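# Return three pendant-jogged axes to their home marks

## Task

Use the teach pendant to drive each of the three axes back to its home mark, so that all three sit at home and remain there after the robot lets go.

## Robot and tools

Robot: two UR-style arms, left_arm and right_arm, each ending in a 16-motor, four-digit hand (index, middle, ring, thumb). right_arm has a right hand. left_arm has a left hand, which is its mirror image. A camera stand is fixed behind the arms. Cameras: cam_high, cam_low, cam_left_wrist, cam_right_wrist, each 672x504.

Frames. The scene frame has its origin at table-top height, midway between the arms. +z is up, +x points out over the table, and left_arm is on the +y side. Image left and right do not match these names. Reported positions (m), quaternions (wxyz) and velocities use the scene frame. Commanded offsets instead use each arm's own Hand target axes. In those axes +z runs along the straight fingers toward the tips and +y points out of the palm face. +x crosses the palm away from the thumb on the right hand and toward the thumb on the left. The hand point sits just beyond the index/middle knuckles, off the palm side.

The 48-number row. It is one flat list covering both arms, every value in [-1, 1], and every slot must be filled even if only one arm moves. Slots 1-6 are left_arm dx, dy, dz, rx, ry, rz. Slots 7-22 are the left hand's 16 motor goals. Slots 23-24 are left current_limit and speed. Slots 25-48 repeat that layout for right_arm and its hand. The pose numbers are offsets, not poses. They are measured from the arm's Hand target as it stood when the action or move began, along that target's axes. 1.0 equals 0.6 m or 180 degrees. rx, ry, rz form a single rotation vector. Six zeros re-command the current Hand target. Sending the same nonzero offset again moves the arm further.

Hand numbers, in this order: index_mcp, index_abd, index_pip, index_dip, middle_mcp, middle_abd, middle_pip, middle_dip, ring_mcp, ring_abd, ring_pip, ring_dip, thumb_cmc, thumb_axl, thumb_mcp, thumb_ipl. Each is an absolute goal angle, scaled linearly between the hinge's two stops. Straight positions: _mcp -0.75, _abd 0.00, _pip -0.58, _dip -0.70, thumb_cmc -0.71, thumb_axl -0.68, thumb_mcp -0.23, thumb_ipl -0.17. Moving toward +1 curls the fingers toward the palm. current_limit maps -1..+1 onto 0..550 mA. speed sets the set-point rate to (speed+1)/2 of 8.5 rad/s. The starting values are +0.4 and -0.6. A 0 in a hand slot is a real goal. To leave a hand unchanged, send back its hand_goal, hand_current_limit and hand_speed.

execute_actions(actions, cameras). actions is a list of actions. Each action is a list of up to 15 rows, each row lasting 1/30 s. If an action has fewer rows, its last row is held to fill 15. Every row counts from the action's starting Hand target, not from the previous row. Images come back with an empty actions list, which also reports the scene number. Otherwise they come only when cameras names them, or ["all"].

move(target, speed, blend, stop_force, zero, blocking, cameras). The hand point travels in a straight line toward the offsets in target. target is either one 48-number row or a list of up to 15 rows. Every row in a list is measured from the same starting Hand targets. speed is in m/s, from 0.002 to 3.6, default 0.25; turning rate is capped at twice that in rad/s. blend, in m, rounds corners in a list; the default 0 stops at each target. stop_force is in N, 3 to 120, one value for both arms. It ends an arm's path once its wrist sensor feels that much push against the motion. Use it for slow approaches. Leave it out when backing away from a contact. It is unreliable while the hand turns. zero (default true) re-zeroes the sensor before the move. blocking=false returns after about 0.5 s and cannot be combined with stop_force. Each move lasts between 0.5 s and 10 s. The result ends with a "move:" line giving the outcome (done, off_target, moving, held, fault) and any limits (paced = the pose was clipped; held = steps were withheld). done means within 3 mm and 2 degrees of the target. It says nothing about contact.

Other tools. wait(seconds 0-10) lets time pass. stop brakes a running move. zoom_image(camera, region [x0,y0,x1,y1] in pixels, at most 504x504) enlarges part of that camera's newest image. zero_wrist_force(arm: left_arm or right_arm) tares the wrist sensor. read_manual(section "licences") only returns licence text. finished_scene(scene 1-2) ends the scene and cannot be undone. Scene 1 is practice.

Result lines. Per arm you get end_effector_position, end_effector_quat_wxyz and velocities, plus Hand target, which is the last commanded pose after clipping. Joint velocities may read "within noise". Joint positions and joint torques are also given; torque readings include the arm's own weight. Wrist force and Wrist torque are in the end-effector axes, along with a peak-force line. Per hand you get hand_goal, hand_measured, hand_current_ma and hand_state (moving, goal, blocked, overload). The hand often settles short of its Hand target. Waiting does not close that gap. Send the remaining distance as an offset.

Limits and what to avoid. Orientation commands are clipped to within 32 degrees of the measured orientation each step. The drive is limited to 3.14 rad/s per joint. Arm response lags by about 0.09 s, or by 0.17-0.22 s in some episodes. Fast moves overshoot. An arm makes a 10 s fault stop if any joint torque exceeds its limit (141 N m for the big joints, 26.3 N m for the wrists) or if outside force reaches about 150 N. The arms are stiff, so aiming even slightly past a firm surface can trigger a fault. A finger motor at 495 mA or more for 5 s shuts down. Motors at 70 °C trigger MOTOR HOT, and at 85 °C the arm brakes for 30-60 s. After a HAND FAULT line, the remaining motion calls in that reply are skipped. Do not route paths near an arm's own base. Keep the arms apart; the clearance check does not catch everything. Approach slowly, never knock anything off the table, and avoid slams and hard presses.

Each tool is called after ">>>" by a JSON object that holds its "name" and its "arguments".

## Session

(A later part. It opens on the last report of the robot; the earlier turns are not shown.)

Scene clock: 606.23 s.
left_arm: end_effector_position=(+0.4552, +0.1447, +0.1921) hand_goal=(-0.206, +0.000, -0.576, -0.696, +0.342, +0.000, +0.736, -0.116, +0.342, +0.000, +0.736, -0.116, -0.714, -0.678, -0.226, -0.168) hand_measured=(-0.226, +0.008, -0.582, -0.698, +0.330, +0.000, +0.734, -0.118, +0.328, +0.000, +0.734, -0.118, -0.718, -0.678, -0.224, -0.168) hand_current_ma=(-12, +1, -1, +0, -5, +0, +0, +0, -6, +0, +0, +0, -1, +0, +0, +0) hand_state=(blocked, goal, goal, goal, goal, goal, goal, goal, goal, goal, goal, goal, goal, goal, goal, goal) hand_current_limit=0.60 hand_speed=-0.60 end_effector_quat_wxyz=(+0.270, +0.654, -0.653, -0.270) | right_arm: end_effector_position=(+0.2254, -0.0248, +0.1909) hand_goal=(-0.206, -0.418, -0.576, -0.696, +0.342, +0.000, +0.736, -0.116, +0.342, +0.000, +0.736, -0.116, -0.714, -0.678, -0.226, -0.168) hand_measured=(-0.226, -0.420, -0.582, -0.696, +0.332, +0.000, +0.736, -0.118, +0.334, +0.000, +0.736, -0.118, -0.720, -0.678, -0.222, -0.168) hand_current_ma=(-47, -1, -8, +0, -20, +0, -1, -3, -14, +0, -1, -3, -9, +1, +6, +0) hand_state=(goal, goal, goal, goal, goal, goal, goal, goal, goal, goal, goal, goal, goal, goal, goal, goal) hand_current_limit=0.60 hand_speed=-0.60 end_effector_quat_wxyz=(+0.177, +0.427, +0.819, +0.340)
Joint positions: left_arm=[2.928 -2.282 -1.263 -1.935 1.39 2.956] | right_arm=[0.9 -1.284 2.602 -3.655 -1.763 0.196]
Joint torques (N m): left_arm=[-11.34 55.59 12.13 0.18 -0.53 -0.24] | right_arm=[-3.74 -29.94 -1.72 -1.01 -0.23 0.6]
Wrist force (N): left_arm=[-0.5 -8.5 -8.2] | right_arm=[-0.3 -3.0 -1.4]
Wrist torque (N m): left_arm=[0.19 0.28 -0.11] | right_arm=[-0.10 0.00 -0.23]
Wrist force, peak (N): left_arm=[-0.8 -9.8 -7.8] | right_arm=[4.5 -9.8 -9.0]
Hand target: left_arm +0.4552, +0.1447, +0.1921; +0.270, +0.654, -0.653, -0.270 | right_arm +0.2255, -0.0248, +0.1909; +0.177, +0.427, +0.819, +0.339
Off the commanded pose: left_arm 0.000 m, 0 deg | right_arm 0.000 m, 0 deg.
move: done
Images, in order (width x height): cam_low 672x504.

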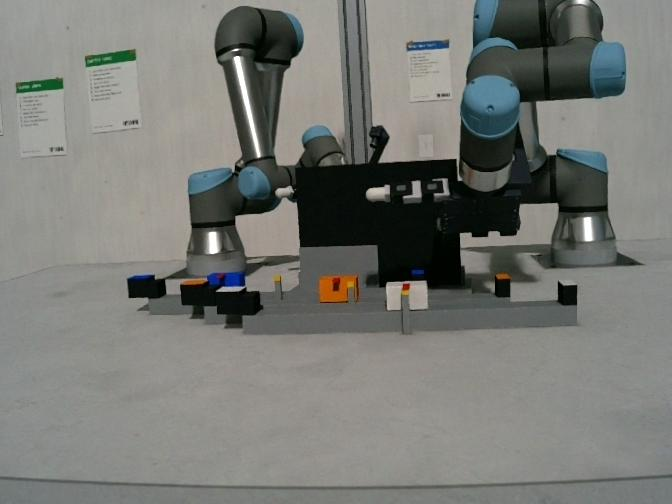

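>>> {"name": "move", "arguments": {"target": [[0,0,0,0,0,0, -0.2055, 0, -0.576, -0.696, 0.342, 0, 0.737, -0.116, 0.342, 0, 0.737, -0.116, -0.714, -0.678, -0.226, -0.168, 0.6, -0.6, -0.0076,0.0077,0.0077,0,0,0, -0.2055, -0.417, -0.576, -0.696, 0.342, 0, 0.737, -0.116, 0.342, 0, 0.737, -0.116, -0.714, -0.678, -0.226, -0.168, 0.6, -0.6]], "speed": 0.006, "stop_force": 10}}

>>> {"name": "wait", "arguments": {"seconds": 2.8}}

>>> {"name": "move", "arguments": {"target": [[0,0,0,0,0,0, -0.2055, 0, -0.576, -0.696, 0.342, 0, 0.737, -0.116, 0.342, 0, 0.737, -0.116, -0.714, -0.678, -0.226, -0.168, 0.6, -0.6, 0.0043,-0.0043,-0.0043,0,0,0, -0.2055, -0.417, -0.576, -0.696, 0.342, 0, 0.737, -0.116, 0.342, 0, 0.737, -0.116, -0.714, -0.678, -0.226, -0.168, 0.6, -0.6]], "speed": 0.02, "cameras": ["cam_low", "cam_left_wrist"]}}

>>> {"name": "zoom_image", "arguments": {"camera": "cam_low", "region": [300, 250, 440, 340]}}

>>> {"name": "zoom_image", "arguments": {"camera": "cam_left_wrist", "region": [40, 240, 360, 480]}}

Scene clock: 613.80 s.
left_arm: end_effector_position=(+0.4552, +0.1447, +0.1921) hand_goal=(-0.206, +0.000, -0.576, -0.696, +0.342, +0.000, +0.736, -0.116, +0.342, +0.000, +0.736, -0.116, -0.714, -0.678, -0.226, -0.168) hand_measured=(-0.226, +0.008, -0.582, -0.698, +0.330, +0.000, +0.734, -0.118, +0.328, +0.000, +0.734, -0.118, -0.718, -0.678, -0.224, -0.168) hand_current_ma=(-12, +1, -1, +0, -5, +0, +0, +0, -6, +0, +0, +0, -1, +0, +0, +0) hand_state=(blocked, goal, goal, goal, goal, goal, goal, goal, goal, goal, goal, goal, goal, goal, goal, goal) hand_current_limit=0.60 hand_speed=-0.60 end_effector_quat_wxyz=(+0.270, +0.654, -0.653, -0.270) | right_arm: end_effector_position=(+0.2300, -0.0248, +0.1909) hand_goal=(-0.206, -0.418, -0.576, -0.696, +0.342, +0.000, +0.736, -0.116, +0.342, +0.000, +0.736, -0.116, -0.714, -0.678, -0.226, -0.168) hand_measured=(-0.226, -0.422, -0.582, -0.696, +0.332, +0.000, +0.736, -0.118, +0.334, +0.000, +0.736, -0.118, -0.720, -0.678, -0.222, -0.168) hand_current_ma=(-47, -3, -8, +0, -20, +0, -1, -3, -14, +0, -1, -3, -9, +1, +6, +0) hand_state=(goal, goal, goal, goal, goal, goal, goal, goal, goal, goal, goal, goal, goal, goal, goal, goal) hand_current_limit=0.60 hand_speed=-0.60 end_effector_quat_wxyz=(+0.177, +0.427, +0.819, +0.339)
Joint positions: left_arm=[2.928 -2.282 -1.263 -1.935 1.39 2.956] | right_arm=[0.888 -1.282 2.598 -3.655 -1.755 0.187]
Joint torques (N m): left_arm=[-11.17 56.22 12.04 -0.02 -0.51 -0.07] | right_arm=[4.46 -32.8 -0.75 -5.04 -2.9 2.03]
Wrist force (N): left_arm=[-0.5 -8.8 -8.6] | right_arm=[4.4 -9.7 -9.6]
Wrist torque (N m): left_arm=[0.18 0.29 -0.11] | right_arm=[0.27 -0.11 0.19]
Wrist force, peak (N): left_arm=[-0.7 -9.8 -7.8] | right_arm=[6.1 -12.8 -12.5]
Hand target: left_arm +0.4552, +0.1447, +0.1921; +0.270, +0.654, -0.653, -0.270 | right_arm +0.2299, -0.0248, +0.1909; +0.177, +0.427, +0.819, +0.339 (not the last commanded pose)
Off the commanded pose: left_arm 0.000 m, 0 deg | right_arm 0.003 m, 0 deg.
move: contact (right_arm)

Scene clock: 616.60 s.
left_arm: end_effector_position=(+0.4552, +0.1447, +0.1921) hand_goal=(-0.206, +0.000, -0.576, -0.696, +0.342, +0.000, +0.736, -0.116, +0.342, +0.000, +0.736, -0.116, -0.714, -0.678, -0.226, -0.168) hand_measured=(-0.226, +0.008, -0.582, -0.698, +0.330, +0.000, +0.734, -0.118, +0.328, +0.000, +0.734, -0.118, -0.718, -0.678, -0.224, -0.168) hand_current_ma=(-12, +1, -1, +0, -5, +0, +0, +0, -6, +0, +0, +0, -1, +0, +0, +0) hand_state=(blocked, goal, goal, goal, goal, goal, goal, goal, goal, goal, goal, goal, goal, goal, goal, goal) hand_current_limit=0.60 hand_speed=-0.60 end_effector_quat_wxyz=(+0.270, +0.654, -0.653, -0.270) | right_arm: end_effector_position=(+0.2299, -0.0248, +0.1909) hand_goal=(-0.206, -0.418, -0.576, -0.696, +0.342, +0.000, +0.736, -0.116, +0.342, +0.000, +0.736, -0.116, -0.714, -0.678, -0.226, -0.168) hand_measured=(-0.226, -0.422, -0.582, -0.696, +0.332, +0.000, +0.736, -0.118, +0.334, +0.000, +0.736, -0.118, -0.720, -0.678, -0.222, -0.168) hand_current_ma=(-47, -3, -8, +0, -20, +0, -1, -3, -14, +0, -1, -3, -9, +1, +6, +0) hand_state=(goal, goal, goal, goal, goal, goal, goal, goal, goal, goal, goal, goal, goal, goal, goal, goal) hand_current_limit=0.60 hand_speed=-0.60 end_effector_quat_wxyz=(+0.177, +0.427, +0.819, +0.339)
Joint positions: left_arm=[2.928 -2.282 -1.263 -1.935 1.39 2.956] | right_arm=[0.888 -1.282 2.598 -3.655 -1.755 0.187]
Joint torques (N m): left_arm=[-10.91 56.44 12.7 0.06 -0.87 -0.03] | right_arm=[4.64 -31.31 -1.15 -3.64 -1.84 1.96]
Wrist force (N): left_arm=[-0.7 -8.8 -8.7] | right_arm=[4.6 -10.1 -9.6]
Wrist torque (N m): left_arm=[0.21 0.29 -0.13] | right_arm=[0.25 -0.12 0.18]
Wrist force, peak (N): left_arm=[-0.7 -9.9 -7.9] | right_arm=[4.9 -11.3 -8.5]
Hand target: left_arm +0.4552, +0.1447, +0.1921; +0.270, +0.654, -0.653, -0.270 | right_arm +0.2299, -0.0248, +0.1909; +0.177, +0.427, +0.819, +0.339 (not the last commanded pose)
Off the commanded pose: left_arm 0.000 m, 0 deg | right_arm 0.003 m, 0 deg.
wait: 2.80 s; at rest by 0.17 s

Scene clock: 617.30 s.
left_arm: end_effector_position=(+0.4552, +0.1447, +0.1921) hand_goal=(-0.206, +0.000, -0.576, -0.696, +0.342, +0.000, +0.736, -0.116, +0.342, +0.000, +0.736, -0.116, -0.714, -0.678, -0.226, -0.168) hand_measured=(-0.226, +0.008, -0.582, -0.698, +0.330, +0.000, +0.734, -0.118, +0.328, +0.000, +0.734, -0.118, -0.718, -0.678, -0.224, -0.168) hand_current_ma=(-12, +1, -1, +0, -5, +0, +0, +0, -6, +0, +0, +0, -1, +0, +0, +0) hand_state=(blocked, goal, goal, goal, goal, goal, goal, goal, goal, goal, goal, goal, goal, goal, goal, goal) hand_current_limit=0.60 hand_speed=-0.60 end_effector_quat_wxyz=(+0.270, +0.654, -0.653, -0.270) | right_arm: end_effector_position=(+0.2254, -0.0248, +0.1909) hand_goal=(-0.206, -0.418, -0.576, -0.696, +0.342, +0.000, +0.736, -0.116, +0.342, +0.000, +0.736, -0.116, -0.714, -0.678, -0.226, -0.168) hand_measured=(-0.226, -0.420, -0.582, -0.696, +0.332, +0.000, +0.736, -0.118, +0.334, +0.000, +0.736, -0.118, -0.720, -0.678, -0.222, -0.168) hand_current_ma=(-47, -2, -8, +0, -20, +0, -1, -3, -14, +0, -1, -3, -9, +1, +6, +0) hand_state=(goal, goal, goal, goal, goal, goal, goal, goal, goal, goal, goal, goal, goal, goal, goal, goal) hand_current_limit=0.60 hand_speed=-0.60 end_effector_quat_wxyz=(+0.177, +0.427, +0.819, +0.339)
Joint positions: left_arm=[2.928 -2.282 -1.263 -1.935 1.39 2.956] | right_arm=[0.9 -1.284 2.602 -3.655 -1.763 0.196]
Joint torques (N m): left_arm=[-11.15 56.87 12.2 0.13 -0.85 -0.15] | right_arm=[-4.27 -28.81 -0.92 -1.17 -0.4 0.42]
Wrist force (N): left_arm=[-0.5 -8.8 -8.2] | right_arm=[-0.2 -3.1 -1.2]
Wrist torque (N m): left_arm=[0.25 0.24 -0.10] | right_arm=[-0.13 -0.01 -0.23]
Wrist force, peak (N): left_arm=[-0.8 -9.7 -7.9] | right_arm=[4.5 -10.2 -9.0]
Hand target: left_arm +0.4552, +0.1447, +0.1921; +0.270, +0.654, -0.653, -0.270 | right_arm +0.2255, -0.0248, +0.1909; +0.177, +0.427, +0.819, +0.339
Off the commanded pose: left_arm 0.000 m, 0 deg | right_arm 0.000 m, 0 deg.
move: done
camera_calibration:
cam_left_wrist: T_world_to_cam=[[0.474325, 0.74955, -0.461726, -0.265582], [0.875382, -0.457213, 0.157045, -0.410618], [-0.0933946, -0.478677, -0.87301, 0.398788], [0, 0, 0, 1]] pos_world=[0.522664, 0.202218, 0.290005]
Images, in order (width x height): cam_low 672x504, cam_left_wrist 672x504.

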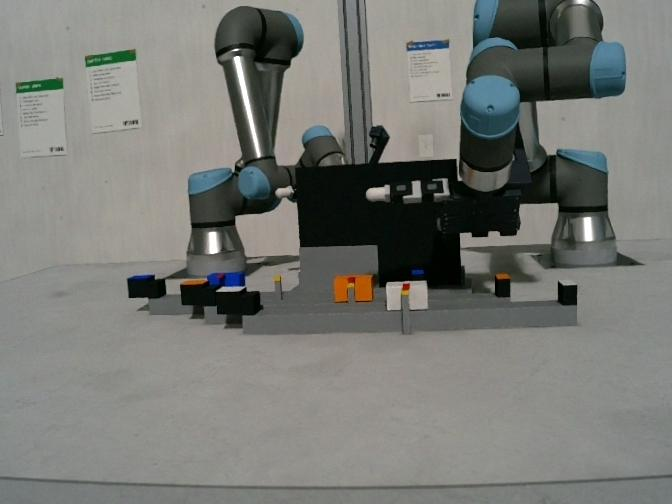

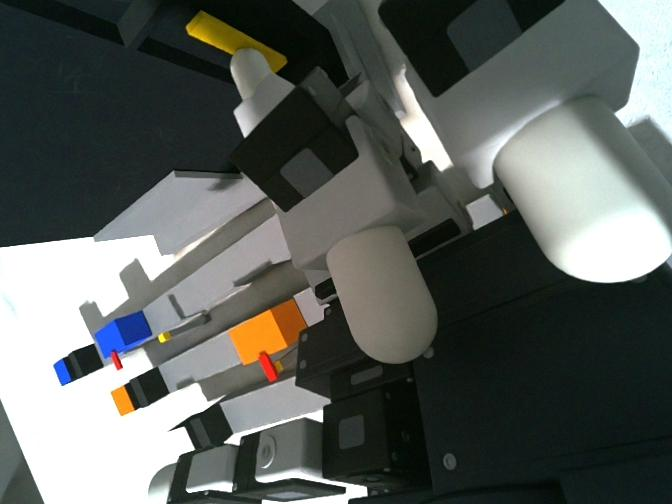

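Scaled by 3.600 from the camera's 672x504 image, which has a finer 960x720 frame.

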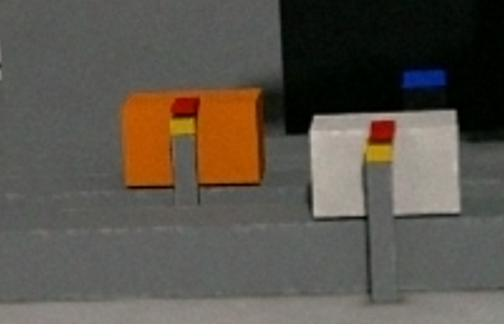

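Scaled by 1.575 from the camera's 672x504 image, which has a finer 960x720 frame.

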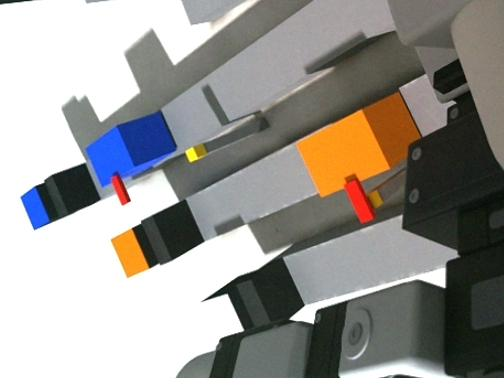

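>>> {"name": "move", "arguments": {"target": [[0,0,0,0,0,0, -0.2055, 0, -0.576, -0.696, 0.342, 0, 0.737, -0.116, 0.342, 0, 0.737, -0.116, -0.714, -0.678, -0.226, -0.168, 0.6, -0.6, 0.0191,-0.0193,-0.0193,0,0,0, -0.2055, -0.417, -0.576, -0.696, 0.342, 0, 0.737, -0.116, 0.342, 0, 0.737, -0.116, -0.714, -0.678, -0.226, -0.168, 0.6, -0.6],[0,0,0,0,0,0, -0.2055, 0, -0.576, -0.696, 0.342, 0, 0.737, -0.116, 0.342, 0, 0.737, -0.116, -0.714, -0.678, -0.226, -0.168, 0.6, -0.6, 0.0725,-0.0475,0.0618,0,0,0, -0.2055, -0.417, -0.576, -0.696, 0.342, 0, 0.737, -0.116, 0.342, 0, 0.737, -0.116, -0.714, -0.678, -0.226, -0.168, 0.6, -0.6],[0,0,0,0,0,0, -0.2055, 0, -0.576, -0.696, 0.342, 0, 0.737, -0.116, 0.342, 0, 0.737, -0.116, -0.714, -0.678, -0.226, -0.168, 0.6, -0.6, 0.0505,-0.0253,0.084,0,0,0, -0.2055, -0.417, -0.576, -0.696, 0.342, 0, 0.737, -0.116, 0.342, 0, 0.737, -0.116, -0.714, -0.678, -0.226, -0.168, 0.6, -0.6]], "speed": [0.04, 0.08, 0.04], "blend": [0.005, 0.005, 0], "cameras": ["cam_right_wrist"]}}

>>> {"name": "zoom_image", "arguments": {"camera": "cam_right_wrist", "region": [400, 0, 672, 220]}}

>>> {"name": "move", "arguments": {"target": [[0,0,0,0,0,0, -0.2055, 0, -0.576, -0.696, 0.342, 0, 0.737, -0.116, 0.342, 0, 0.737, -0.116, -0.714, -0.678, -0.226, -0.168, 0.6, -0.6, -0.0096,0.0097,0.0097,0,0,0, -0.2055, -0.417, -0.576, -0.696, 0.342, 0, 0.737, -0.116, 0.342, 0, 0.737, -0.116, -0.714, -0.678, -0.226, -0.168, 0.6, -0.6]], "speed": 0.006, "stop_force": 10, "cameras": ["cam_right_wrist"]}}

>>> {"name": "zoom_image", "arguments": {"camera": "cam_right_wrist", "region": [400, 0, 672, 220]}}

Scene clock: 625.93 s.
left_arm: end_effector_position=(+0.4552, +0.1447, +0.1921) hand_goal=(-0.206, +0.000, -0.576, -0.696, +0.342, +0.000, +0.736, -0.116, +0.342, +0.000, +0.736, -0.116, -0.714, -0.678, -0.226, -0.168) hand_measured=(-0.226, +0.008, -0.582, -0.698, +0.330, +0.000, +0.734, -0.118, +0.328, +0.000, +0.734, -0.118, -0.718, -0.678, -0.224, -0.168) hand_current_ma=(-12, +1, -1, +0, -5, +0, +0, +0, -6, +0, +0, +0, -1, +0, +0, +0) hand_state=(blocked, goal, goal, goal, goal, goal, goal, goal, goal, goal, goal, goal, goal, goal, goal, goal) hand_current_limit=0.60 hand_speed=-0.60 end_effector_quat_wxyz=(+0.270, +0.654, -0.653, -0.270) | right_arm: end_effector_position=(+0.2287, +0.0144, +0.1446) hand_goal=(-0.206, -0.418, -0.576, -0.696, +0.342, +0.000, +0.736, -0.116, +0.342, +0.000, +0.736, -0.116, -0.714, -0.678, -0.226, -0.168) hand_measured=(-0.226, -0.420, -0.582, -0.696, +0.332, +0.000, +0.736, -0.118, +0.334, +0.000, +0.736, -0.118, -0.720, -0.678, -0.222, -0.168) hand_current_ma=(-47, -2, -8, +0, -20, +0, -1, -3, -14, +0, -1, -3, -9, +1, +6, +0) hand_state=(goal, goal, goal, goal, goal, goal, goal, goal, goal, goal, goal, goal, goal, goal, goal, goal) hand_current_limit=0.60 hand_speed=-0.60 end_effector_quat_wxyz=(+0.177, +0.427, +0.819, +0.340)
Joint positions: left_arm=[2.928 -2.282 -1.263 -1.935 1.39 2.956] | right_arm=[0.968 -1.062 2.497 -3.763 -1.81 0.246]
Joint torques (N m): left_arm=[-10.52 55.85 12.59 0.07 -0.87 -0.1] | right_arm=[7.81 -28.7 3.59 -3.89 -1.77 2.08]
Wrist force (N): left_arm=[-0.6 -8.3 -8.5] | right_arm=[-0.6 -3.2 -1.2]
Wrist torque (N m): left_arm=[0.24 0.29 -0.13] | right_arm=[-0.15 0.05 -0.24]
Wrist force, peak (N): left_arm=[-0.7 -9.7 -8.0] | right_arm=[-0.5 -3.5 -1.9]
Hand target: left_arm +0.4552, +0.1447, +0.1921; +0.270, +0.654, -0.653, -0.270 | right_arm +0.2286, +0.0143, +0.1446; +0.177, +0.427, +0.819, +0.339
Off the commanded pose: left_arm 0.000 m, 0 deg | right_arm 0.000 m, 0 deg.
move: done
camera_calibration:
cam_right_wrist: T_world_to_cam=[[0.811897, -0.369771, 0.451766, -0.210111], [-0.489819, -0.852507, 0.182508, 0.0454109], [0.317648, -0.369461, -0.873269, 0.181077], [0, 0, 0, 1]] pos_world=[0.135313, 0.0279209, 0.244762]
Images, in order (width x height): cam_right_wrist 672x504.

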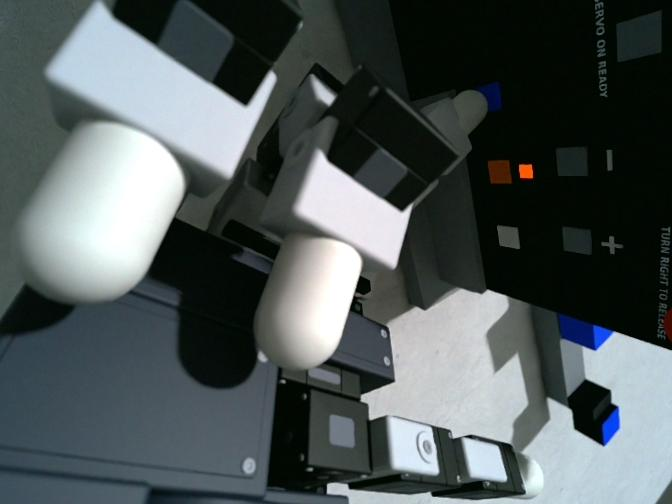

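Scaled by 1.853 from the camera's 672x504 image, which has a finer 960x720 frame.

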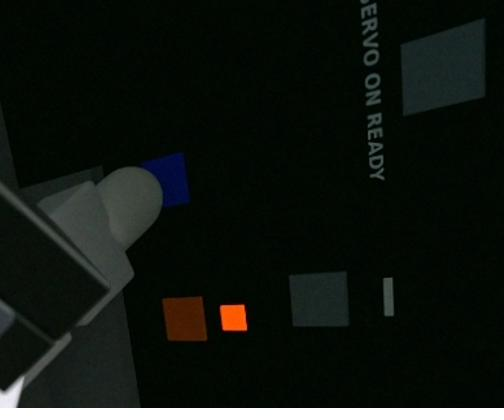

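Scene clock: 627.97 s.
left_arm: end_effector_position=(+0.4552, +0.1447, +0.1921) hand_goal=(-0.206, +0.000, -0.576, -0.696, +0.342, +0.000, +0.736, -0.116, +0.342, +0.000, +0.736, -0.116, -0.714, -0.678, -0.226, -0.168) hand_measured=(-0.226, +0.008, -0.582, -0.698, +0.330, +0.000, +0.734, -0.118, +0.328, +0.000, +0.734, -0.118, -0.718, -0.678, -0.224, -0.168) hand_current_ma=(-12, +1, -1, +0, -5, +0, +0, +0, -6, +0, +0, +0, -1, +0, +0, +0) hand_state=(blocked, goal, goal, goal, goal, goal, goal, goal, goal, goal, goal, goal, goal, goal, goal, goal) hand_current_limit=0.60 hand_speed=-0.60 end_effector_quat_wxyz=(+0.270, +0.654, -0.653, -0.270) | right_arm: end_effector_position=(+0.2343, +0.0143, +0.1445) hand_goal=(-0.206, -0.418, -0.576, -0.696, +0.342, +0.000, +0.736, -0.116, +0.342, +0.000, +0.736, -0.116, -0.714, -0.678, -0.226, -0.168) hand_measured=(-0.226, -0.422, -0.582, -0.696, +0.332, +0.000, +0.736, -0.118, +0.334, +0.000, +0.736, -0.118, -0.720, -0.678, -0.222, -0.168) hand_current_ma=(-47, -4, -8, +0, -20, +0, -1, -3, -14, +0, -1, -3, -9, +1, +6, +0) hand_state=(goal, goal, goal, goal, goal, goal, goal, goal, goal, goal, goal, goal, goal, goal, goal, goal) hand_current_limit=0.60 hand_speed=-0.60 end_effector_quat_wxyz=(+0.177, +0.427, +0.819, +0.339)
Joint positions: left_arm=[2.928 -2.282 -1.263 -1.935 1.39 2.956] | right_arm=[0.955 -1.06 2.493 -3.763 -1.801 0.236]
Joint torques (N m): left_arm=[-11.07 56.38 12.64 0.26 -0.82 0.13] | right_arm=[4.85 -40.55 1.86 -3.19 -2.66 1.96]
Wrist force (N): left_arm=[-0.8 -9.4 -7.4] | right_arm=[4.3 -10.5 -8.7]
Wrist torque (N m): left_arm=[0.17 0.28 -0.11] | right_arm=[0.25 -0.04 0.15]
Wrist force, peak (N): left_arm=[-0.9 -9.8 -7.9] | right_arm=[5.9 -12.6 -12.2]
Hand target: left_arm +0.4552, +0.1447, +0.1921; +0.270, +0.654, -0.653, -0.270 | right_arm +0.2343, +0.0143, +0.1445; +0.177, +0.427, +0.819, +0.339 (not the last commanded pose)
Off the commanded pose: left_arm 0.000 m, 0 deg | right_arm 0.004 m, 0 deg.
move: contact (right_arm)
camera_calibration:
cam_right_wrist: T_world_to_cam=[[0.812007, -0.36977, 0.451569, -0.214499], [-0.489819, -0.852455, 0.182752, 0.0480616], [0.317366, -0.369583, -0.87332, 0.179298], [0, 0, 0, 1]] pos_world=[0.140813, 0.0279208, 0.244663]
Images, in order (width x height): cam_right_wrist 672x504.

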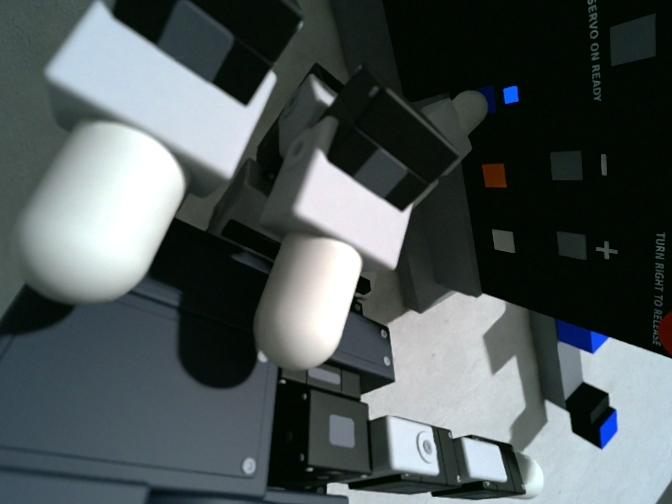

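Scaled by 1.853 from the camera's 672x504 image, which has a finer 960x720 frame.

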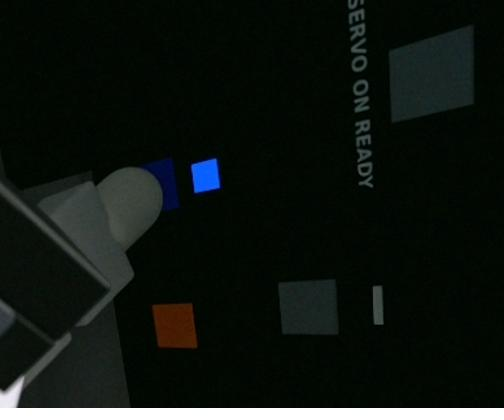

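>>> {"name": "move", "arguments": {"target": [[0,0,0,0,0,0, -0.2055, 0, -0.576, -0.696, 0.342, 0, 0.737, -0.116, 0.342, 0, 0.737, -0.116, -0.714, -0.678, -0.226, -0.168, 0.6, -0.6, 0.0191,-0.0193,-0.0193,0,0,0, -0.2055, -0.417, -0.576, -0.696, 0.342, 0, 0.737, -0.116, 0.342, 0, 0.737, -0.116, -0.714, -0.678, -0.226, -0.168, 0.6, -0.6],[0,0,0,0,0,0, -0.2055, 0, -0.576, -0.696, 0.342, 0, 0.737, -0.116, 0.342, 0, 0.737, -0.116, -0.714, -0.678, -0.226, -0.168, 0.6, -0.6, -0.0277,0.0023,-0.107,0,0,0, -0.2055, -0.417, -0.576, -0.696, 0.342, 0, 0.737, -0.116, 0.342, 0, 0.737, -0.116, -0.714, -0.678, -0.226, -0.168, 0.6, -0.6],[0,0,0,0,0,0, -0.2055, 0, -0.576, -0.696, 0.342, 0, 0.737, -0.116, 0.342, 0, 0.737, -0.116, -0.714, -0.678, -0.226, -0.168, 0.6, -0.6, -0.045,0.0197,-0.0897,0,0,0, -0.2055, -0.417, -0.576, -0.696, 0.342, 0, 0.737, -0.116, 0.342, 0, 0.737, -0.116, -0.714, -0.678, -0.226, -0.168, 0.6, -0.6]], "speed": [0.04, 0.08, 0.04], "blend": [0.005, 0.005, 0]}}

>>> {"name": "move", "arguments": {"target": [[0,0,0,0,0,0, -0.2055, 0, -0.576, -0.696, 0.342, 0, 0.737, -0.116, 0.342, 0, 0.737, -0.116, -0.714, -0.678, -0.226, -0.168, 0.6, -0.6, -0.0076,0.0077,0.0077,0,0,0, -0.2055, -0.417, -0.576, -0.696, 0.342, 0, 0.737, -0.116, 0.342, 0, 0.737, -0.116, -0.714, -0.678, -0.226, -0.168, 0.6, -0.6]], "speed": 0.006, "stop_force": 10}}

>>> {"name": "wait", "arguments": {"seconds": 9}}

>>> {"name": "move", "arguments": {"target": [[0,0,0,0,0,0, -0.2055, 0, -0.576, -0.696, 0.342, 0, 0.737, -0.116, 0.342, 0, 0.737, -0.116, -0.714, -0.678, -0.226, -0.168, 0.6, -0.6, 0.0043,-0.0043,-0.0043,0,0,0, -0.2055, -0.417, -0.576, -0.696, 0.342, 0, 0.737, -0.116, 0.342, 0, 0.737, -0.116, -0.714, -0.678, -0.226, -0.168, 0.6, -0.6]], "speed": 0.02, "cameras": ["cam_low", "cam_left_wrist"]}}

>>> {"name": "zoom_image", "arguments": {"camera": "cam_low", "region": [200, 250, 440, 340]}}

>>> {"name": "zoom_image", "arguments": {"camera": "cam_left_wrist", "region": [40, 240, 360, 480]}}

Scene clock: 638.13 s.
left_arm: end_effector_position=(+0.4552, +0.1447, +0.1921) hand_goal=(-0.206, +0.000, -0.576, -0.696, +0.342, +0.000, +0.736, -0.116, +0.342, +0.000, +0.736, -0.116, -0.714, -0.678, -0.226, -0.168) hand_measured=(-0.226, +0.008, -0.582, -0.698, +0.330, +0.000, +0.734, -0.118, +0.328, +0.000, +0.734, -0.118, -0.718, -0.678, -0.224, -0.168) hand_current_ma=(-12, +1, -1, +0, -5, +0, +0, +0, -6, +0, +0, +0, -1, +0, +0, +0) hand_state=(blocked, goal, goal, goal, goal, goal, goal, goal, goal, goal, goal, goal, goal, goal, goal, goal) hand_current_limit=0.60 hand_speed=-0.60 end_effector_quat_wxyz=(+0.270, +0.654, -0.653, -0.270) | right_arm: end_effector_position=(+0.2254, -0.0247, +0.1910) hand_goal=(-0.206, -0.418, -0.576, -0.696, +0.342, +0.000, +0.736, -0.116, +0.342, +0.000, +0.736, -0.116, -0.714, -0.678, -0.226, -0.168) hand_measured=(-0.226, -0.420, -0.582, -0.696, +0.332, +0.000, +0.736, -0.118, +0.334, +0.000, +0.736, -0.118, -0.720, -0.678, -0.222, -0.168) hand_current_ma=(-47, -2, -8, +0, -20, +0, -1, -3, -14, +0, -1, -3, -9, +1, +6, +0) hand_state=(goal, goal, goal, goal, goal, goal, goal, goal, goal, goal, goal, goal, goal, goal, goal, goal) hand_current_limit=0.60 hand_speed=-0.60 end_effector_quat_wxyz=(+0.177, +0.427, +0.819, +0.340)
Joint positions: left_arm=[2.928 -2.282 -1.263 -1.935 1.39 2.956] | right_arm=[0.9 -1.285 2.601 -3.655 -1.763 0.196]
Joint torques (N m): left_arm=[-11.23 56.45 11.87 0.06 -1.27 0.18] | right_arm=[7.07 -27.69 1.05 -5.26 -1.77 1.99]
Wrist force (N): left_arm=[-0.6 -8.6 -8.7] | right_arm=[-0.4 -3.2 -1.5]
Wrist torque (N m): left_arm=[0.20 0.28 -0.12] | right_arm=[-0.13 0.01 -0.22]
Wrist force, peak (N): left_arm=[-0.8 -10.0 -7.9] | right_arm=[4.6 -10.9 -8.9]
Hand target: left_arm +0.4552, +0.1447, +0.1921; +0.270, +0.654, -0.653, -0.270 | right_arm +0.2253, -0.0248, +0.1909; +0.177, +0.427, +0.819, +0.339
Off the commanded pose: left_arm 0.000 m, 0 deg | right_arm 0.000 m, 0 deg.
move: done

Scene clock: 640.00 s.
left_arm: end_effector_position=(+0.4552, +0.1447, +0.1921) hand_goal=(-0.206, +0.000, -0.576, -0.696, +0.342, +0.000, +0.736, -0.116, +0.342, +0.000, +0.736, -0.116, -0.714, -0.678, -0.226, -0.168) hand_measured=(-0.226, +0.008, -0.582, -0.698, +0.330, +0.000, +0.734, -0.118, +0.328, +0.000, +0.734, -0.118, -0.718, -0.678, -0.224, -0.168) hand_current_ma=(-12, +1, -1, +0, -5, +0, +0, +0, -6, +0, +0, +0, -1, +0, +0, +0) hand_state=(blocked, goal, goal, goal, goal, goal, goal, goal, goal, goal, goal, goal, goal, goal, goal, goal) hand_current_limit=0.60 hand_speed=-0.60 end_effector_quat_wxyz=(+0.270, +0.654, -0.653, -0.270) | right_arm: end_effector_position=(+0.2300, -0.0248, +0.1909) hand_goal=(-0.206, -0.418, -0.576, -0.696, +0.342, +0.000, +0.736, -0.116, +0.342, +0.000, +0.736, -0.116, -0.714, -0.678, -0.226, -0.168) hand_measured=(-0.226, -0.422, -0.582, -0.696, +0.332, +0.000, +0.736, -0.118, +0.334, +0.000, +0.736, -0.118, -0.720, -0.678, -0.222, -0.168) hand_current_ma=(-47, -4, -8, +0, -20, +0, -1, -3, -14, +0, -1, -3, -9, +1, +6, +0) hand_state=(goal, goal, goal, goal, goal, goal, goal, goal, goal, goal, goal, goal, goal, goal, goal, goal) hand_current_limit=0.60 hand_speed=-0.60 end_effector_quat_wxyz=(+0.177, +0.427, +0.819, +0.339)
Joint positions: left_arm=[2.928 -2.282 -1.263 -1.935 1.39 2.956] | right_arm=[0.888 -1.282 2.598 -3.655 -1.755 0.187]
Joint torques (N m): left_arm=[-10.66 56.45 12.5 -0.09 -1.36 0.06] | right_arm=[3.94 -32.22 -0.62 -4.94 -2.78 2.2]
Wrist force (N): left_arm=[-0.8 -9.4 -8.0] | right_arm=[5.1 -11.3 -9.2]
Wrist torque (N m): left_arm=[0.23 0.27 -0.11] | right_arm=[0.24 -0.13 0.20]
Wrist force, peak (N): left_arm=[-0.6 -9.8 -7.9] | right_arm=[6.7 -13.9 -11.8]
Hand target: left_arm +0.4552, +0.1447, +0.1921; +0.270, +0.654, -0.653, -0.270 | right_arm +0.2300, -0.0248, +0.1909; +0.177, +0.427, +0.819, +0.339 (not the last commanded pose)
Off the commanded pose: left_arm 0.000 m, 0 deg | right_arm 0.003 m, 0 deg.
move: contact (right_arm)

Scene clock: 649.00 s.
left_arm: end_effector_position=(+0.4552, +0.1447, +0.1921) hand_goal=(-0.206, +0.000, -0.576, -0.696, +0.342, +0.000, +0.736, -0.116, +0.342, +0.000, +0.736, -0.116, -0.714, -0.678, -0.226, -0.168) hand_measured=(-0.226, +0.008, -0.582, -0.698, +0.330, +0.000, +0.734, -0.118, +0.328, +0.000, +0.734, -0.118, -0.718, -0.678, -0.224, -0.168) hand_current_ma=(-12, +1, -1, +0, -5, +0, +0, +0, -6, +0, +0, +0, -1, +0, +0, +0) hand_state=(blocked, goal, goal, goal, goal, goal, goal, goal, goal, goal, goal, goal, goal, goal, goal, goal) hand_current_limit=0.60 hand_speed=-0.60 end_effector_quat_wxyz=(+0.270, +0.654, -0.653, -0.270) | right_arm: end_effector_position=(+0.2300, -0.0248, +0.1909) hand_goal=(-0.206, -0.418, -0.576, -0.696, +0.342, +0.000, +0.736, -0.116, +0.342, +0.000, +0.736, -0.116, -0.714, -0.678, -0.226, -0.168) hand_measured=(-0.226, -0.422, -0.582, -0.696, +0.332, +0.000, +0.736, -0.118, +0.334, +0.000, +0.736, -0.118, -0.720, -0.678, -0.222, -0.168) hand_current_ma=(-47, -4, -8, +0, -20, +0, -1, -3, -14, +0, -1, -3, -9, +1, +6, +0) hand_state=(goal, goal, goal, goal, goal, goal, goal, goal, goal, goal, goal, goal, goal, goal, goal, goal) hand_current_limit=0.60 hand_speed=-0.60 end_effector_quat_wxyz=(+0.177, +0.427, +0.819, +0.339)
Joint positions: left_arm=[2.928 -2.282 -1.263 -1.935 1.39 2.956] | right_arm=[0.888 -1.282 2.598 -3.655 -1.755 0.187]
Joint torques (N m): left_arm=[-10.94 55.3 12.48 0 -1.57 0.3] | right_arm=[3.87 -32.42 0.05 -1.71 -0.73 1.76]
Wrist force (N): left_arm=[-0.4 -8.5 -8.7] | right_arm=[4.8 -10.5 -9.9]
Wrist torque (N m): left_arm=[0.26 0.25 -0.11] | right_arm=[0.25 -0.13 0.21]
Wrist force, peak (N): left_arm=[-0.9 -10.0 -7.9] | right_arm=[5.2 -11.8 -8.8]
Hand target: left_arm +0.4552, +0.1447, +0.1921; +0.270, +0.654, -0.653, -0.270 | right_arm +0.2300, -0.0248, +0.1909; +0.177, +0.427, +0.819, +0.339 (not the last commanded pose)
Off the commanded pose: left_arm 0.000 m, 0 deg | right_arm 0.003 m, 0 deg.
wait: 9.00 s; at rest by 0.17 s

Scene clock: 649.70 s.
left_arm: end_effector_position=(+0.4552, +0.1447, +0.1921) hand_goal=(-0.206, +0.000, -0.576, -0.696, +0.342, +0.000, +0.736, -0.116, +0.342, +0.000, +0.736, -0.116, -0.714, -0.678, -0.226, -0.168) hand_measured=(-0.226, +0.008, -0.582, -0.698, +0.330, +0.000, +0.734, -0.118, +0.328, +0.000, +0.734, -0.118, -0.718, -0.678, -0.224, -0.168) hand_current_ma=(-12, +1, -1, +0, -5, +0, +0, +0, -6, +0, +0, +0, -1, +0, +0, +0) hand_state=(blocked, goal, goal, goal, goal, goal, goal, goal, goal, goal, goal, goal, goal, goal, goal, goal) hand_current_limit=0.60 hand_speed=-0.60 end_effector_quat_wxyz=(+0.270, +0.654, -0.653, -0.270) | right_arm: end_effector_position=(+0.2254, -0.0248, +0.1909) hand_goal=(-0.206, -0.418, -0.576, -0.696, +0.342, +0.000, +0.736, -0.116, +0.342, +0.000, +0.736, -0.116, -0.714, -0.678, -0.226, -0.168) hand_measured=(-0.226, -0.420, -0.582, -0.696, +0.332, +0.000, +0.736, -0.118, +0.334, +0.000, +0.736, -0.118, -0.720, -0.678, -0.222, -0.168) hand_current_ma=(-47, -2, -8, +0, -20, +0, -1, -3, -14, +0, -1, -3, -9, +1, +6, +0) hand_state=(goal, goal, goal, goal, goal, goal, goal, goal, goal, goal, goal, goal, goal, goal, goal, goal) hand_current_limit=0.60 hand_speed=-0.60 end_effector_quat_wxyz=(+0.177, +0.427, +0.819, +0.339)
Joint positions: left_arm=[2.928 -2.282 -1.263 -1.935 1.39 2.956] | right_arm=[0.9 -1.285 2.602 -3.655 -1.763 0.196]
Joint torques (N m): left_arm=[-10.73 56.35 12.27 -0.1 -1.64 0.33] | right_arm=[-4.87 -28.94 -0.88 -1.13 -0.38 0.51]
Wrist force (N): left_arm=[-0.9 -8.9 -8.2] | right_arm=[-0.1 -2.9 -1.2]
Wrist torque (N m): left_arm=[0.23 0.29 -0.13] | right_arm=[-0.10 -0.02 -0.22]
Wrist force, peak (N): left_arm=[-1.0 -9.8 -7.8] | right_arm=[4.8 -10.5 -9.4]
Hand target: left_arm +0.4552, +0.1447, +0.1921; +0.270, +0.654, -0.653, -0.270 | right_arm +0.2255, -0.0248, +0.1909; +0.177, +0.427, +0.819, +0.339
Off the commanded pose: left_arm 0.000 m, 0 deg | right_arm 0.000 m, 0 deg.
move: done
camera_calibration:
cam_left_wrist: T_world_to_cam=[[0.474325, 0.74955, -0.461726, -0.265582], [0.875382, -0.457213, 0.157045, -0.410618], [-0.0933946, -0.478677, -0.87301, 0.398788], [0, 0, 0, 1]] pos_world=[0.522664, 0.202218, 0.290005]
Images, in order (width x height): cam_low 672x504, cam_left_wrist 672x504.

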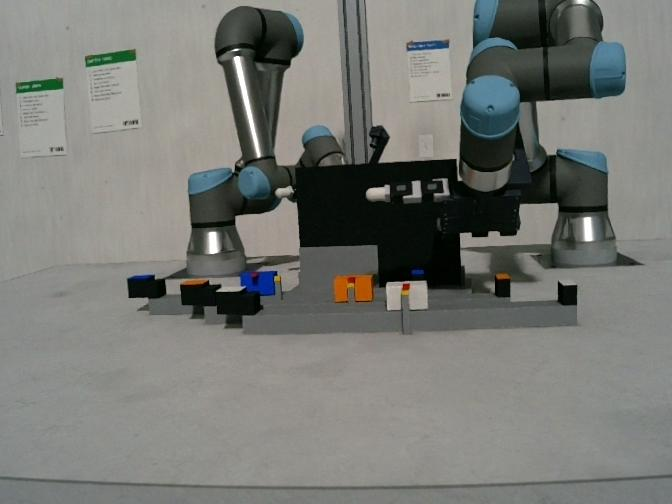

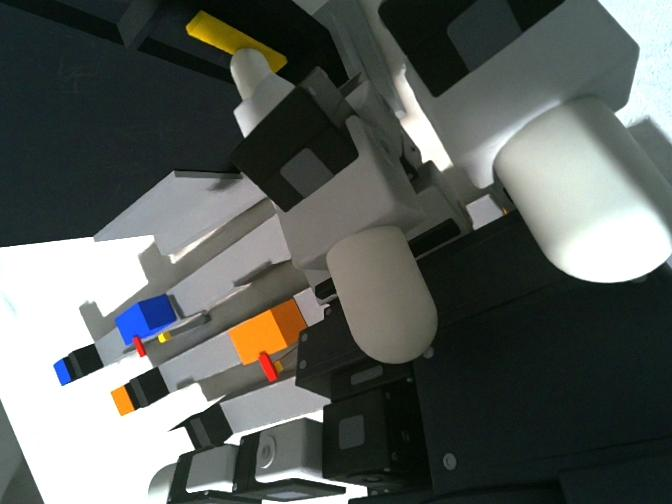

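Scaled by 2.100 from the camera's 672x504 image, which has a finer 960x720 frame.

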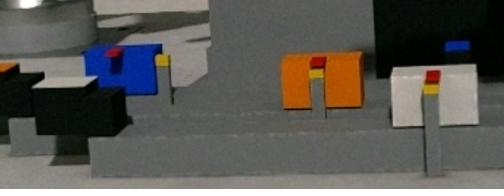

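Scaled by 1.575 from the camera's 672x504 image, which has a finer 960x720 frame.

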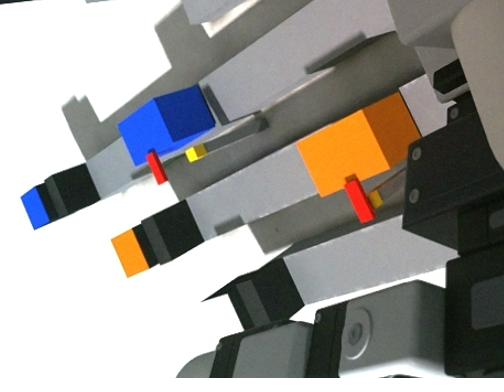

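>>> {"name": "move", "arguments": {"target": [[0,0,0,0,0,0, -0.2055, 0, -0.576, -0.696, 0.342, 0, 0.737, -0.116, 0.342, 0, 0.737, -0.116, -0.714, -0.678, -0.226, -0.168, 0.6, -0.6, -0.0076,0.0077,0.0077,0,0,0, -0.2055, -0.417, -0.576, -0.696, 0.342, 0, 0.737, -0.116, 0.342, 0, 0.737, -0.116, -0.714, -0.678, -0.226, -0.168, 0.6, -0.6]], "speed": 0.006, "stop_force": 10}}

>>> {"name": "wait", "arguments": {"seconds": 5.9}}

>>> {"name": "move", "arguments": {"target": [[0,0,0,0,0,0, -0.2055, 0, -0.576, -0.696, 0.342, 0, 0.737, -0.116, 0.342, 0, 0.737, -0.116, -0.714, -0.678, -0.226, -0.168, 0.6, -0.6, 0.0043,-0.0043,-0.0043,0,0,0, -0.2055, -0.417, -0.576, -0.696, 0.342, 0, 0.737, -0.116, 0.342, 0, 0.737, -0.116, -0.714, -0.678, -0.226, -0.168, 0.6, -0.6]], "speed": 0.02, "cameras": ["cam_low", "cam_left_wrist", "cam_high"]}}

>>> {"name": "zoom_image", "arguments": {"camera": "cam_low", "region": [220, 250, 440, 340]}}

>>> {"name": "zoom_image", "arguments": {"camera": "cam_left_wrist", "region": [80, 270, 320, 450]}}

>>> {"name": "zoom_image", "arguments": {"camera": "cam_high", "region": [240, 150, 360, 290]}}

Scene clock: 656.10 s.
left_arm: end_effector_position=(+0.4552, +0.1447, +0.1921) hand_goal=(-0.206, +0.000, -0.576, -0.696, +0.342, +0.000, +0.736, -0.116, +0.342, +0.000, +0.736, -0.116, -0.714, -0.678, -0.226, -0.168) hand_measured=(-0.226, +0.008, -0.582, -0.698, +0.330, +0.000, +0.734, -0.118, +0.328, +0.000, +0.734, -0.118, -0.718, -0.678, -0.224, -0.168) hand_current_ma=(-12, +1, -1, +0, -5, +0, +0, +0, -6, +0, +0, +0, -1, +0, +0, +0) hand_state=(blocked, goal, goal, goal, goal, goal, goal, goal, goal, goal, goal, goal, goal, goal, goal, goal) hand_current_limit=0.60 hand_speed=-0.60 end_effector_quat_wxyz=(+0.270, +0.654, -0.653, -0.270) | right_arm: end_effector_position=(+0.2299, -0.0248, +0.1909) hand_goal=(-0.206, -0.418, -0.576, -0.696, +0.342, +0.000, +0.736, -0.116, +0.342, +0.000, +0.736, -0.116, -0.714, -0.678, -0.226, -0.168) hand_measured=(-0.226, -0.422, -0.582, -0.696, +0.332, +0.000, +0.736, -0.118, +0.334, +0.000, +0.736, -0.118, -0.720, -0.678, -0.222, -0.168) hand_current_ma=(-47, -4, -8, +0, -20, +0, -1, -3, -14, +0, -1, -3, -9, +1, +6, +0) hand_state=(goal, goal, goal, goal, goal, goal, goal, goal, goal, goal, goal, goal, goal, goal, goal, goal) hand_current_limit=0.60 hand_speed=-0.60 end_effector_quat_wxyz=(+0.177, +0.427, +0.819, +0.339)
Joint positions: left_arm=[2.928 -2.282 -1.263 -1.935 1.39 2.956] | right_arm=[0.888 -1.282 2.598 -3.655 -1.755 0.187]
Joint torques (N m): left_arm=[-9.93 56.24 13.09 -0.21 -1.84 0.52] | right_arm=[5.72 -32.74 0.4 -4.91 -2.72 1.94]
Wrist force (N): left_arm=[-1.0 -9.7 -7.8] | right_arm=[4.8 -11.0 -8.2]
Wrist torque (N m): left_arm=[0.21 0.28 -0.11] | right_arm=[0.19 -0.13 0.18]
Wrist force, peak (N): left_arm=[-0.9 -9.9 -7.7] | right_arm=[6.2 -13.2 -11.5]
Hand target: left_arm +0.4552, +0.1447, +0.1921; +0.270, +0.654, -0.653, -0.270 | right_arm +0.2299, -0.0248, +0.1909; +0.177, +0.427, +0.819, +0.339 (not the last commanded pose)
Off the commanded pose: left_arm 0.000 m, 0 deg | right_arm 0.004 m, 0 deg.
move: contact (right_arm)

Scene clock: 662.00 s.
left_arm: end_effector_position=(+0.4552, +0.1447, +0.1921) hand_goal=(-0.206, +0.000, -0.576, -0.696, +0.342, +0.000, +0.736, -0.116, +0.342, +0.000, +0.736, -0.116, -0.714, -0.678, -0.226, -0.168) hand_measured=(-0.226, +0.008, -0.582, -0.698, +0.330, +0.000, +0.734, -0.118, +0.328, +0.000, +0.734, -0.118, -0.718, -0.678, -0.224, -0.168) hand_current_ma=(-12, +1, -1, +0, -5, +0, +0, +0, -6, +0, +0, +0, -1, +0, +0, +0) hand_state=(blocked, goal, goal, goal, goal, goal, goal, goal, goal, goal, goal, goal, goal, goal, goal, goal) hand_current_limit=0.60 hand_speed=-0.60 end_effector_quat_wxyz=(+0.270, +0.654, -0.653, -0.270) | right_arm: end_effector_position=(+0.2299, -0.0248, +0.1909) hand_goal=(-0.206, -0.418, -0.576, -0.696, +0.342, +0.000, +0.736, -0.116, +0.342, +0.000, +0.736, -0.116, -0.714, -0.678, -0.226, -0.168) hand_measured=(-0.226, -0.422, -0.582, -0.696, +0.332, +0.000, +0.736, -0.118, +0.334, +0.000, +0.736, -0.118, -0.720, -0.678, -0.222, -0.168) hand_current_ma=(-47, -4, -8, +0, -20, +0, -1, -3, -14, +0, -1, -3, -9, +1, +6, +0) hand_state=(goal, goal, goal, goal, goal, goal, goal, goal, goal, goal, goal, goal, goal, goal, goal, goal) hand_current_limit=0.60 hand_speed=-0.60 end_effector_quat_wxyz=(+0.177, +0.427, +0.819, +0.339)
Joint positions: left_arm=[2.928 -2.282 -1.263 -1.935 1.39 2.956] | right_arm=[0.888 -1.282 2.598 -3.655 -1.755 0.187]
Joint torques (N m): left_arm=[-11.15 56.42 13.28 -0.07 -1.89 0.54] | right_arm=[4.48 -33.2 0.15 -1.92 -0.53 1.84]
Wrist force (N): left_arm=[-0.6 -9.7 -7.5] | right_arm=[4.5 -10.6 -8.5]
Wrist torque (N m): left_arm=[0.15 0.24 -0.09] | right_arm=[0.23 -0.10 0.17]
Wrist force, peak (N): left_arm=[-1.1 -10.0 -7.9] | right_arm=[4.8 -10.9 -8.6]
Hand target: left_arm +0.4552, +0.1447, +0.1921; +0.270, +0.654, -0.653, -0.270 | right_arm +0.2299, -0.0248, +0.1909; +0.177, +0.427, +0.819, +0.339 (not the last commanded pose)
Off the commanded pose: left_arm 0.000 m, 0 deg | right_arm 0.004 m, 0 deg.
wait: 5.90 s; at rest by 0.17 s

Scene clock: 662.70 s.
left_arm: end_effector_position=(+0.4552, +0.1447, +0.1921) hand_goal=(-0.206, +0.000, -0.576, -0.696, +0.342, +0.000, +0.736, -0.116, +0.342, +0.000, +0.736, -0.116, -0.714, -0.678, -0.226, -0.168) hand_measured=(-0.226, +0.008, -0.582, -0.698, +0.330, +0.000, +0.734, -0.118, +0.328, +0.000, +0.734, -0.118, -0.718, -0.678, -0.224, -0.168) hand_current_ma=(-12, +1, -1, +0, -5, +0, +0, +0, -6, +0, +0, +0, -1, +0, +0, +0) hand_state=(blocked, goal, goal, goal, goal, goal, goal, goal, goal, goal, goal, goal, goal, goal, goal, goal) hand_current_limit=0.60 hand_speed=-0.60 end_effector_quat_wxyz=(+0.270, +0.654, -0.653, -0.270) | right_arm: end_effector_position=(+0.2254, -0.0248, +0.1909) hand_goal=(-0.206, -0.418, -0.576, -0.696, +0.342, +0.000, +0.736, -0.116, +0.342, +0.000, +0.736, -0.116, -0.714, -0.678, -0.226, -0.168) hand_measured=(-0.226, -0.420, -0.582, -0.696, +0.332, +0.000, +0.736, -0.118, +0.334, +0.000, +0.736, -0.118, -0.720, -0.678, -0.222, -0.168) hand_current_ma=(-47, -3, -8, +0, -20, +0, -1, -3, -14, +0, -1, -3, -9, +1, +6, +0) hand_state=(goal, goal, goal, goal, goal, goal, goal, goal, goal, goal, goal, goal, goal, goal, goal, goal) hand_current_limit=0.60 hand_speed=-0.60 end_effector_quat_wxyz=(+0.177, +0.427, +0.819, +0.339)
Joint positions: left_arm=[2.928 -2.282 -1.263 -1.935 1.39 2.956] | right_arm=[0.9 -1.285 2.602 -3.655 -1.763 0.196]
Joint torques (N m): left_arm=[-10.91 55.89 13.05 0.02 -1.85 0.63] | right_arm=[-3.43 -30.54 -1.54 -1.08 -0.35 0.49]
Wrist force (N): left_arm=[-0.4 -8.3 -8.5] | right_arm=[-0.3 -3.3 -1.4]
Wrist torque (N m): left_arm=[0.21 0.27 -0.11] | right_arm=[-0.15 0.00 -0.25]
Wrist force, peak (N): left_arm=[-0.9 -9.7 -8.1] | right_arm=[4.3 -9.7 -9.5]
Hand target: left_arm +0.4552, +0.1447, +0.1921; +0.270, +0.654, -0.653, -0.270 | right_arm +0.2255, -0.0248, +0.1909; +0.177, +0.427, +0.819, +0.339
Off the commanded pose: left_arm 0.000 m, 0 deg | right_arm 0.000 m, 0 deg.
move: done
camera_calibration:
cam_left_wrist: T_world_to_cam=[[0.474325, 0.74955, -0.461726, -0.265582], [0.875382, -0.457213, 0.157045, -0.410618], [-0.0933946, -0.478677, -0.87301, 0.398788], [0, 0, 0, 1]] pos_world=[0.522664, 0.202218, 0.290005]
Images, in order (width x height): cam_high 672x504, cam_low 672x504, cam_left_wrist 672x504.

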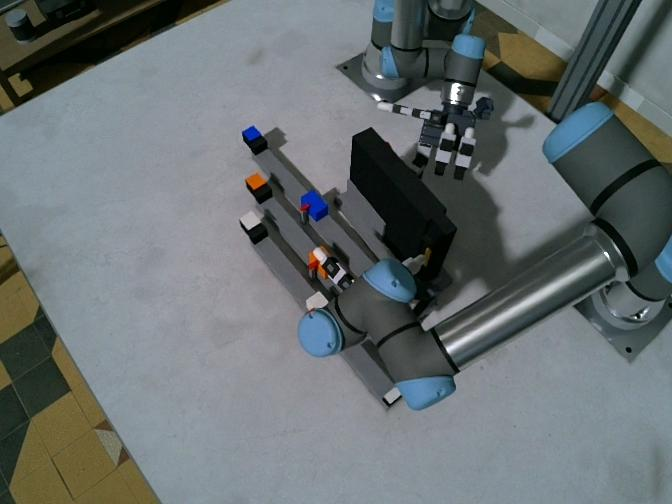

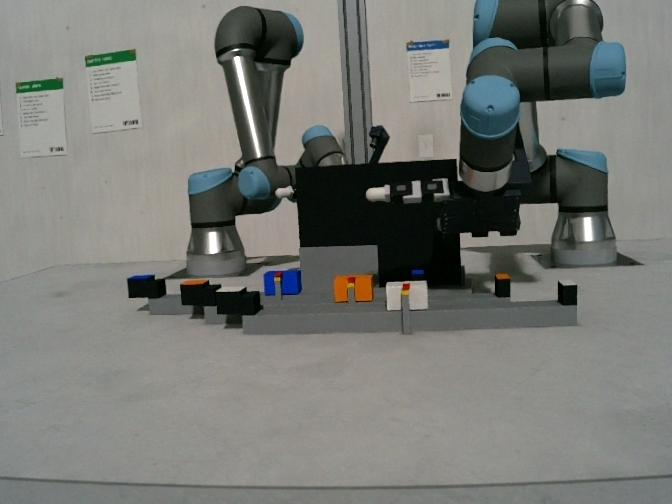

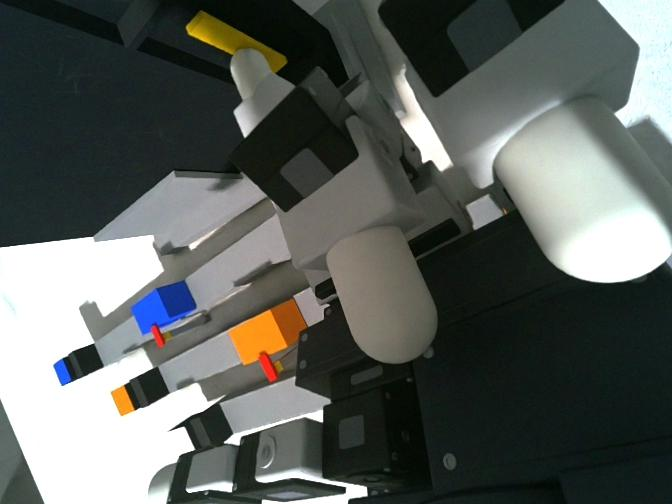

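Scaled by 2.291 from the camera's 672x504 image, which has a finer 960x720 frame.

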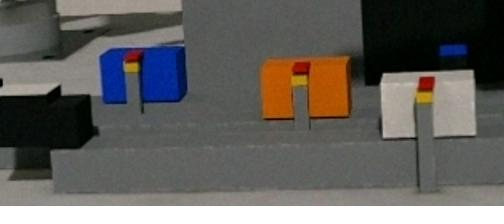

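Scaled by 2.100 from the camera's 672x504 image, which has a finer 960x720 frame.

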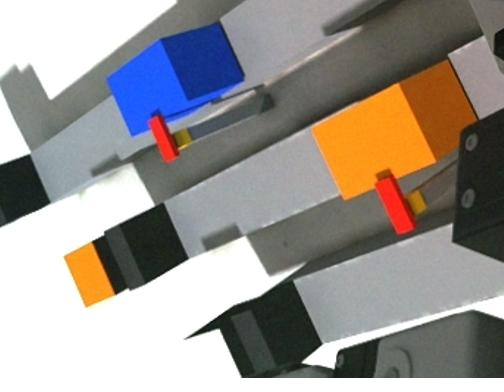

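Scaled by 3.600 from the camera's 672x504 image, which has a finer 960x720 frame.

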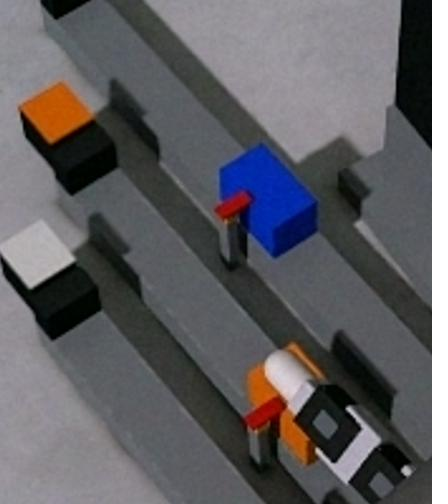

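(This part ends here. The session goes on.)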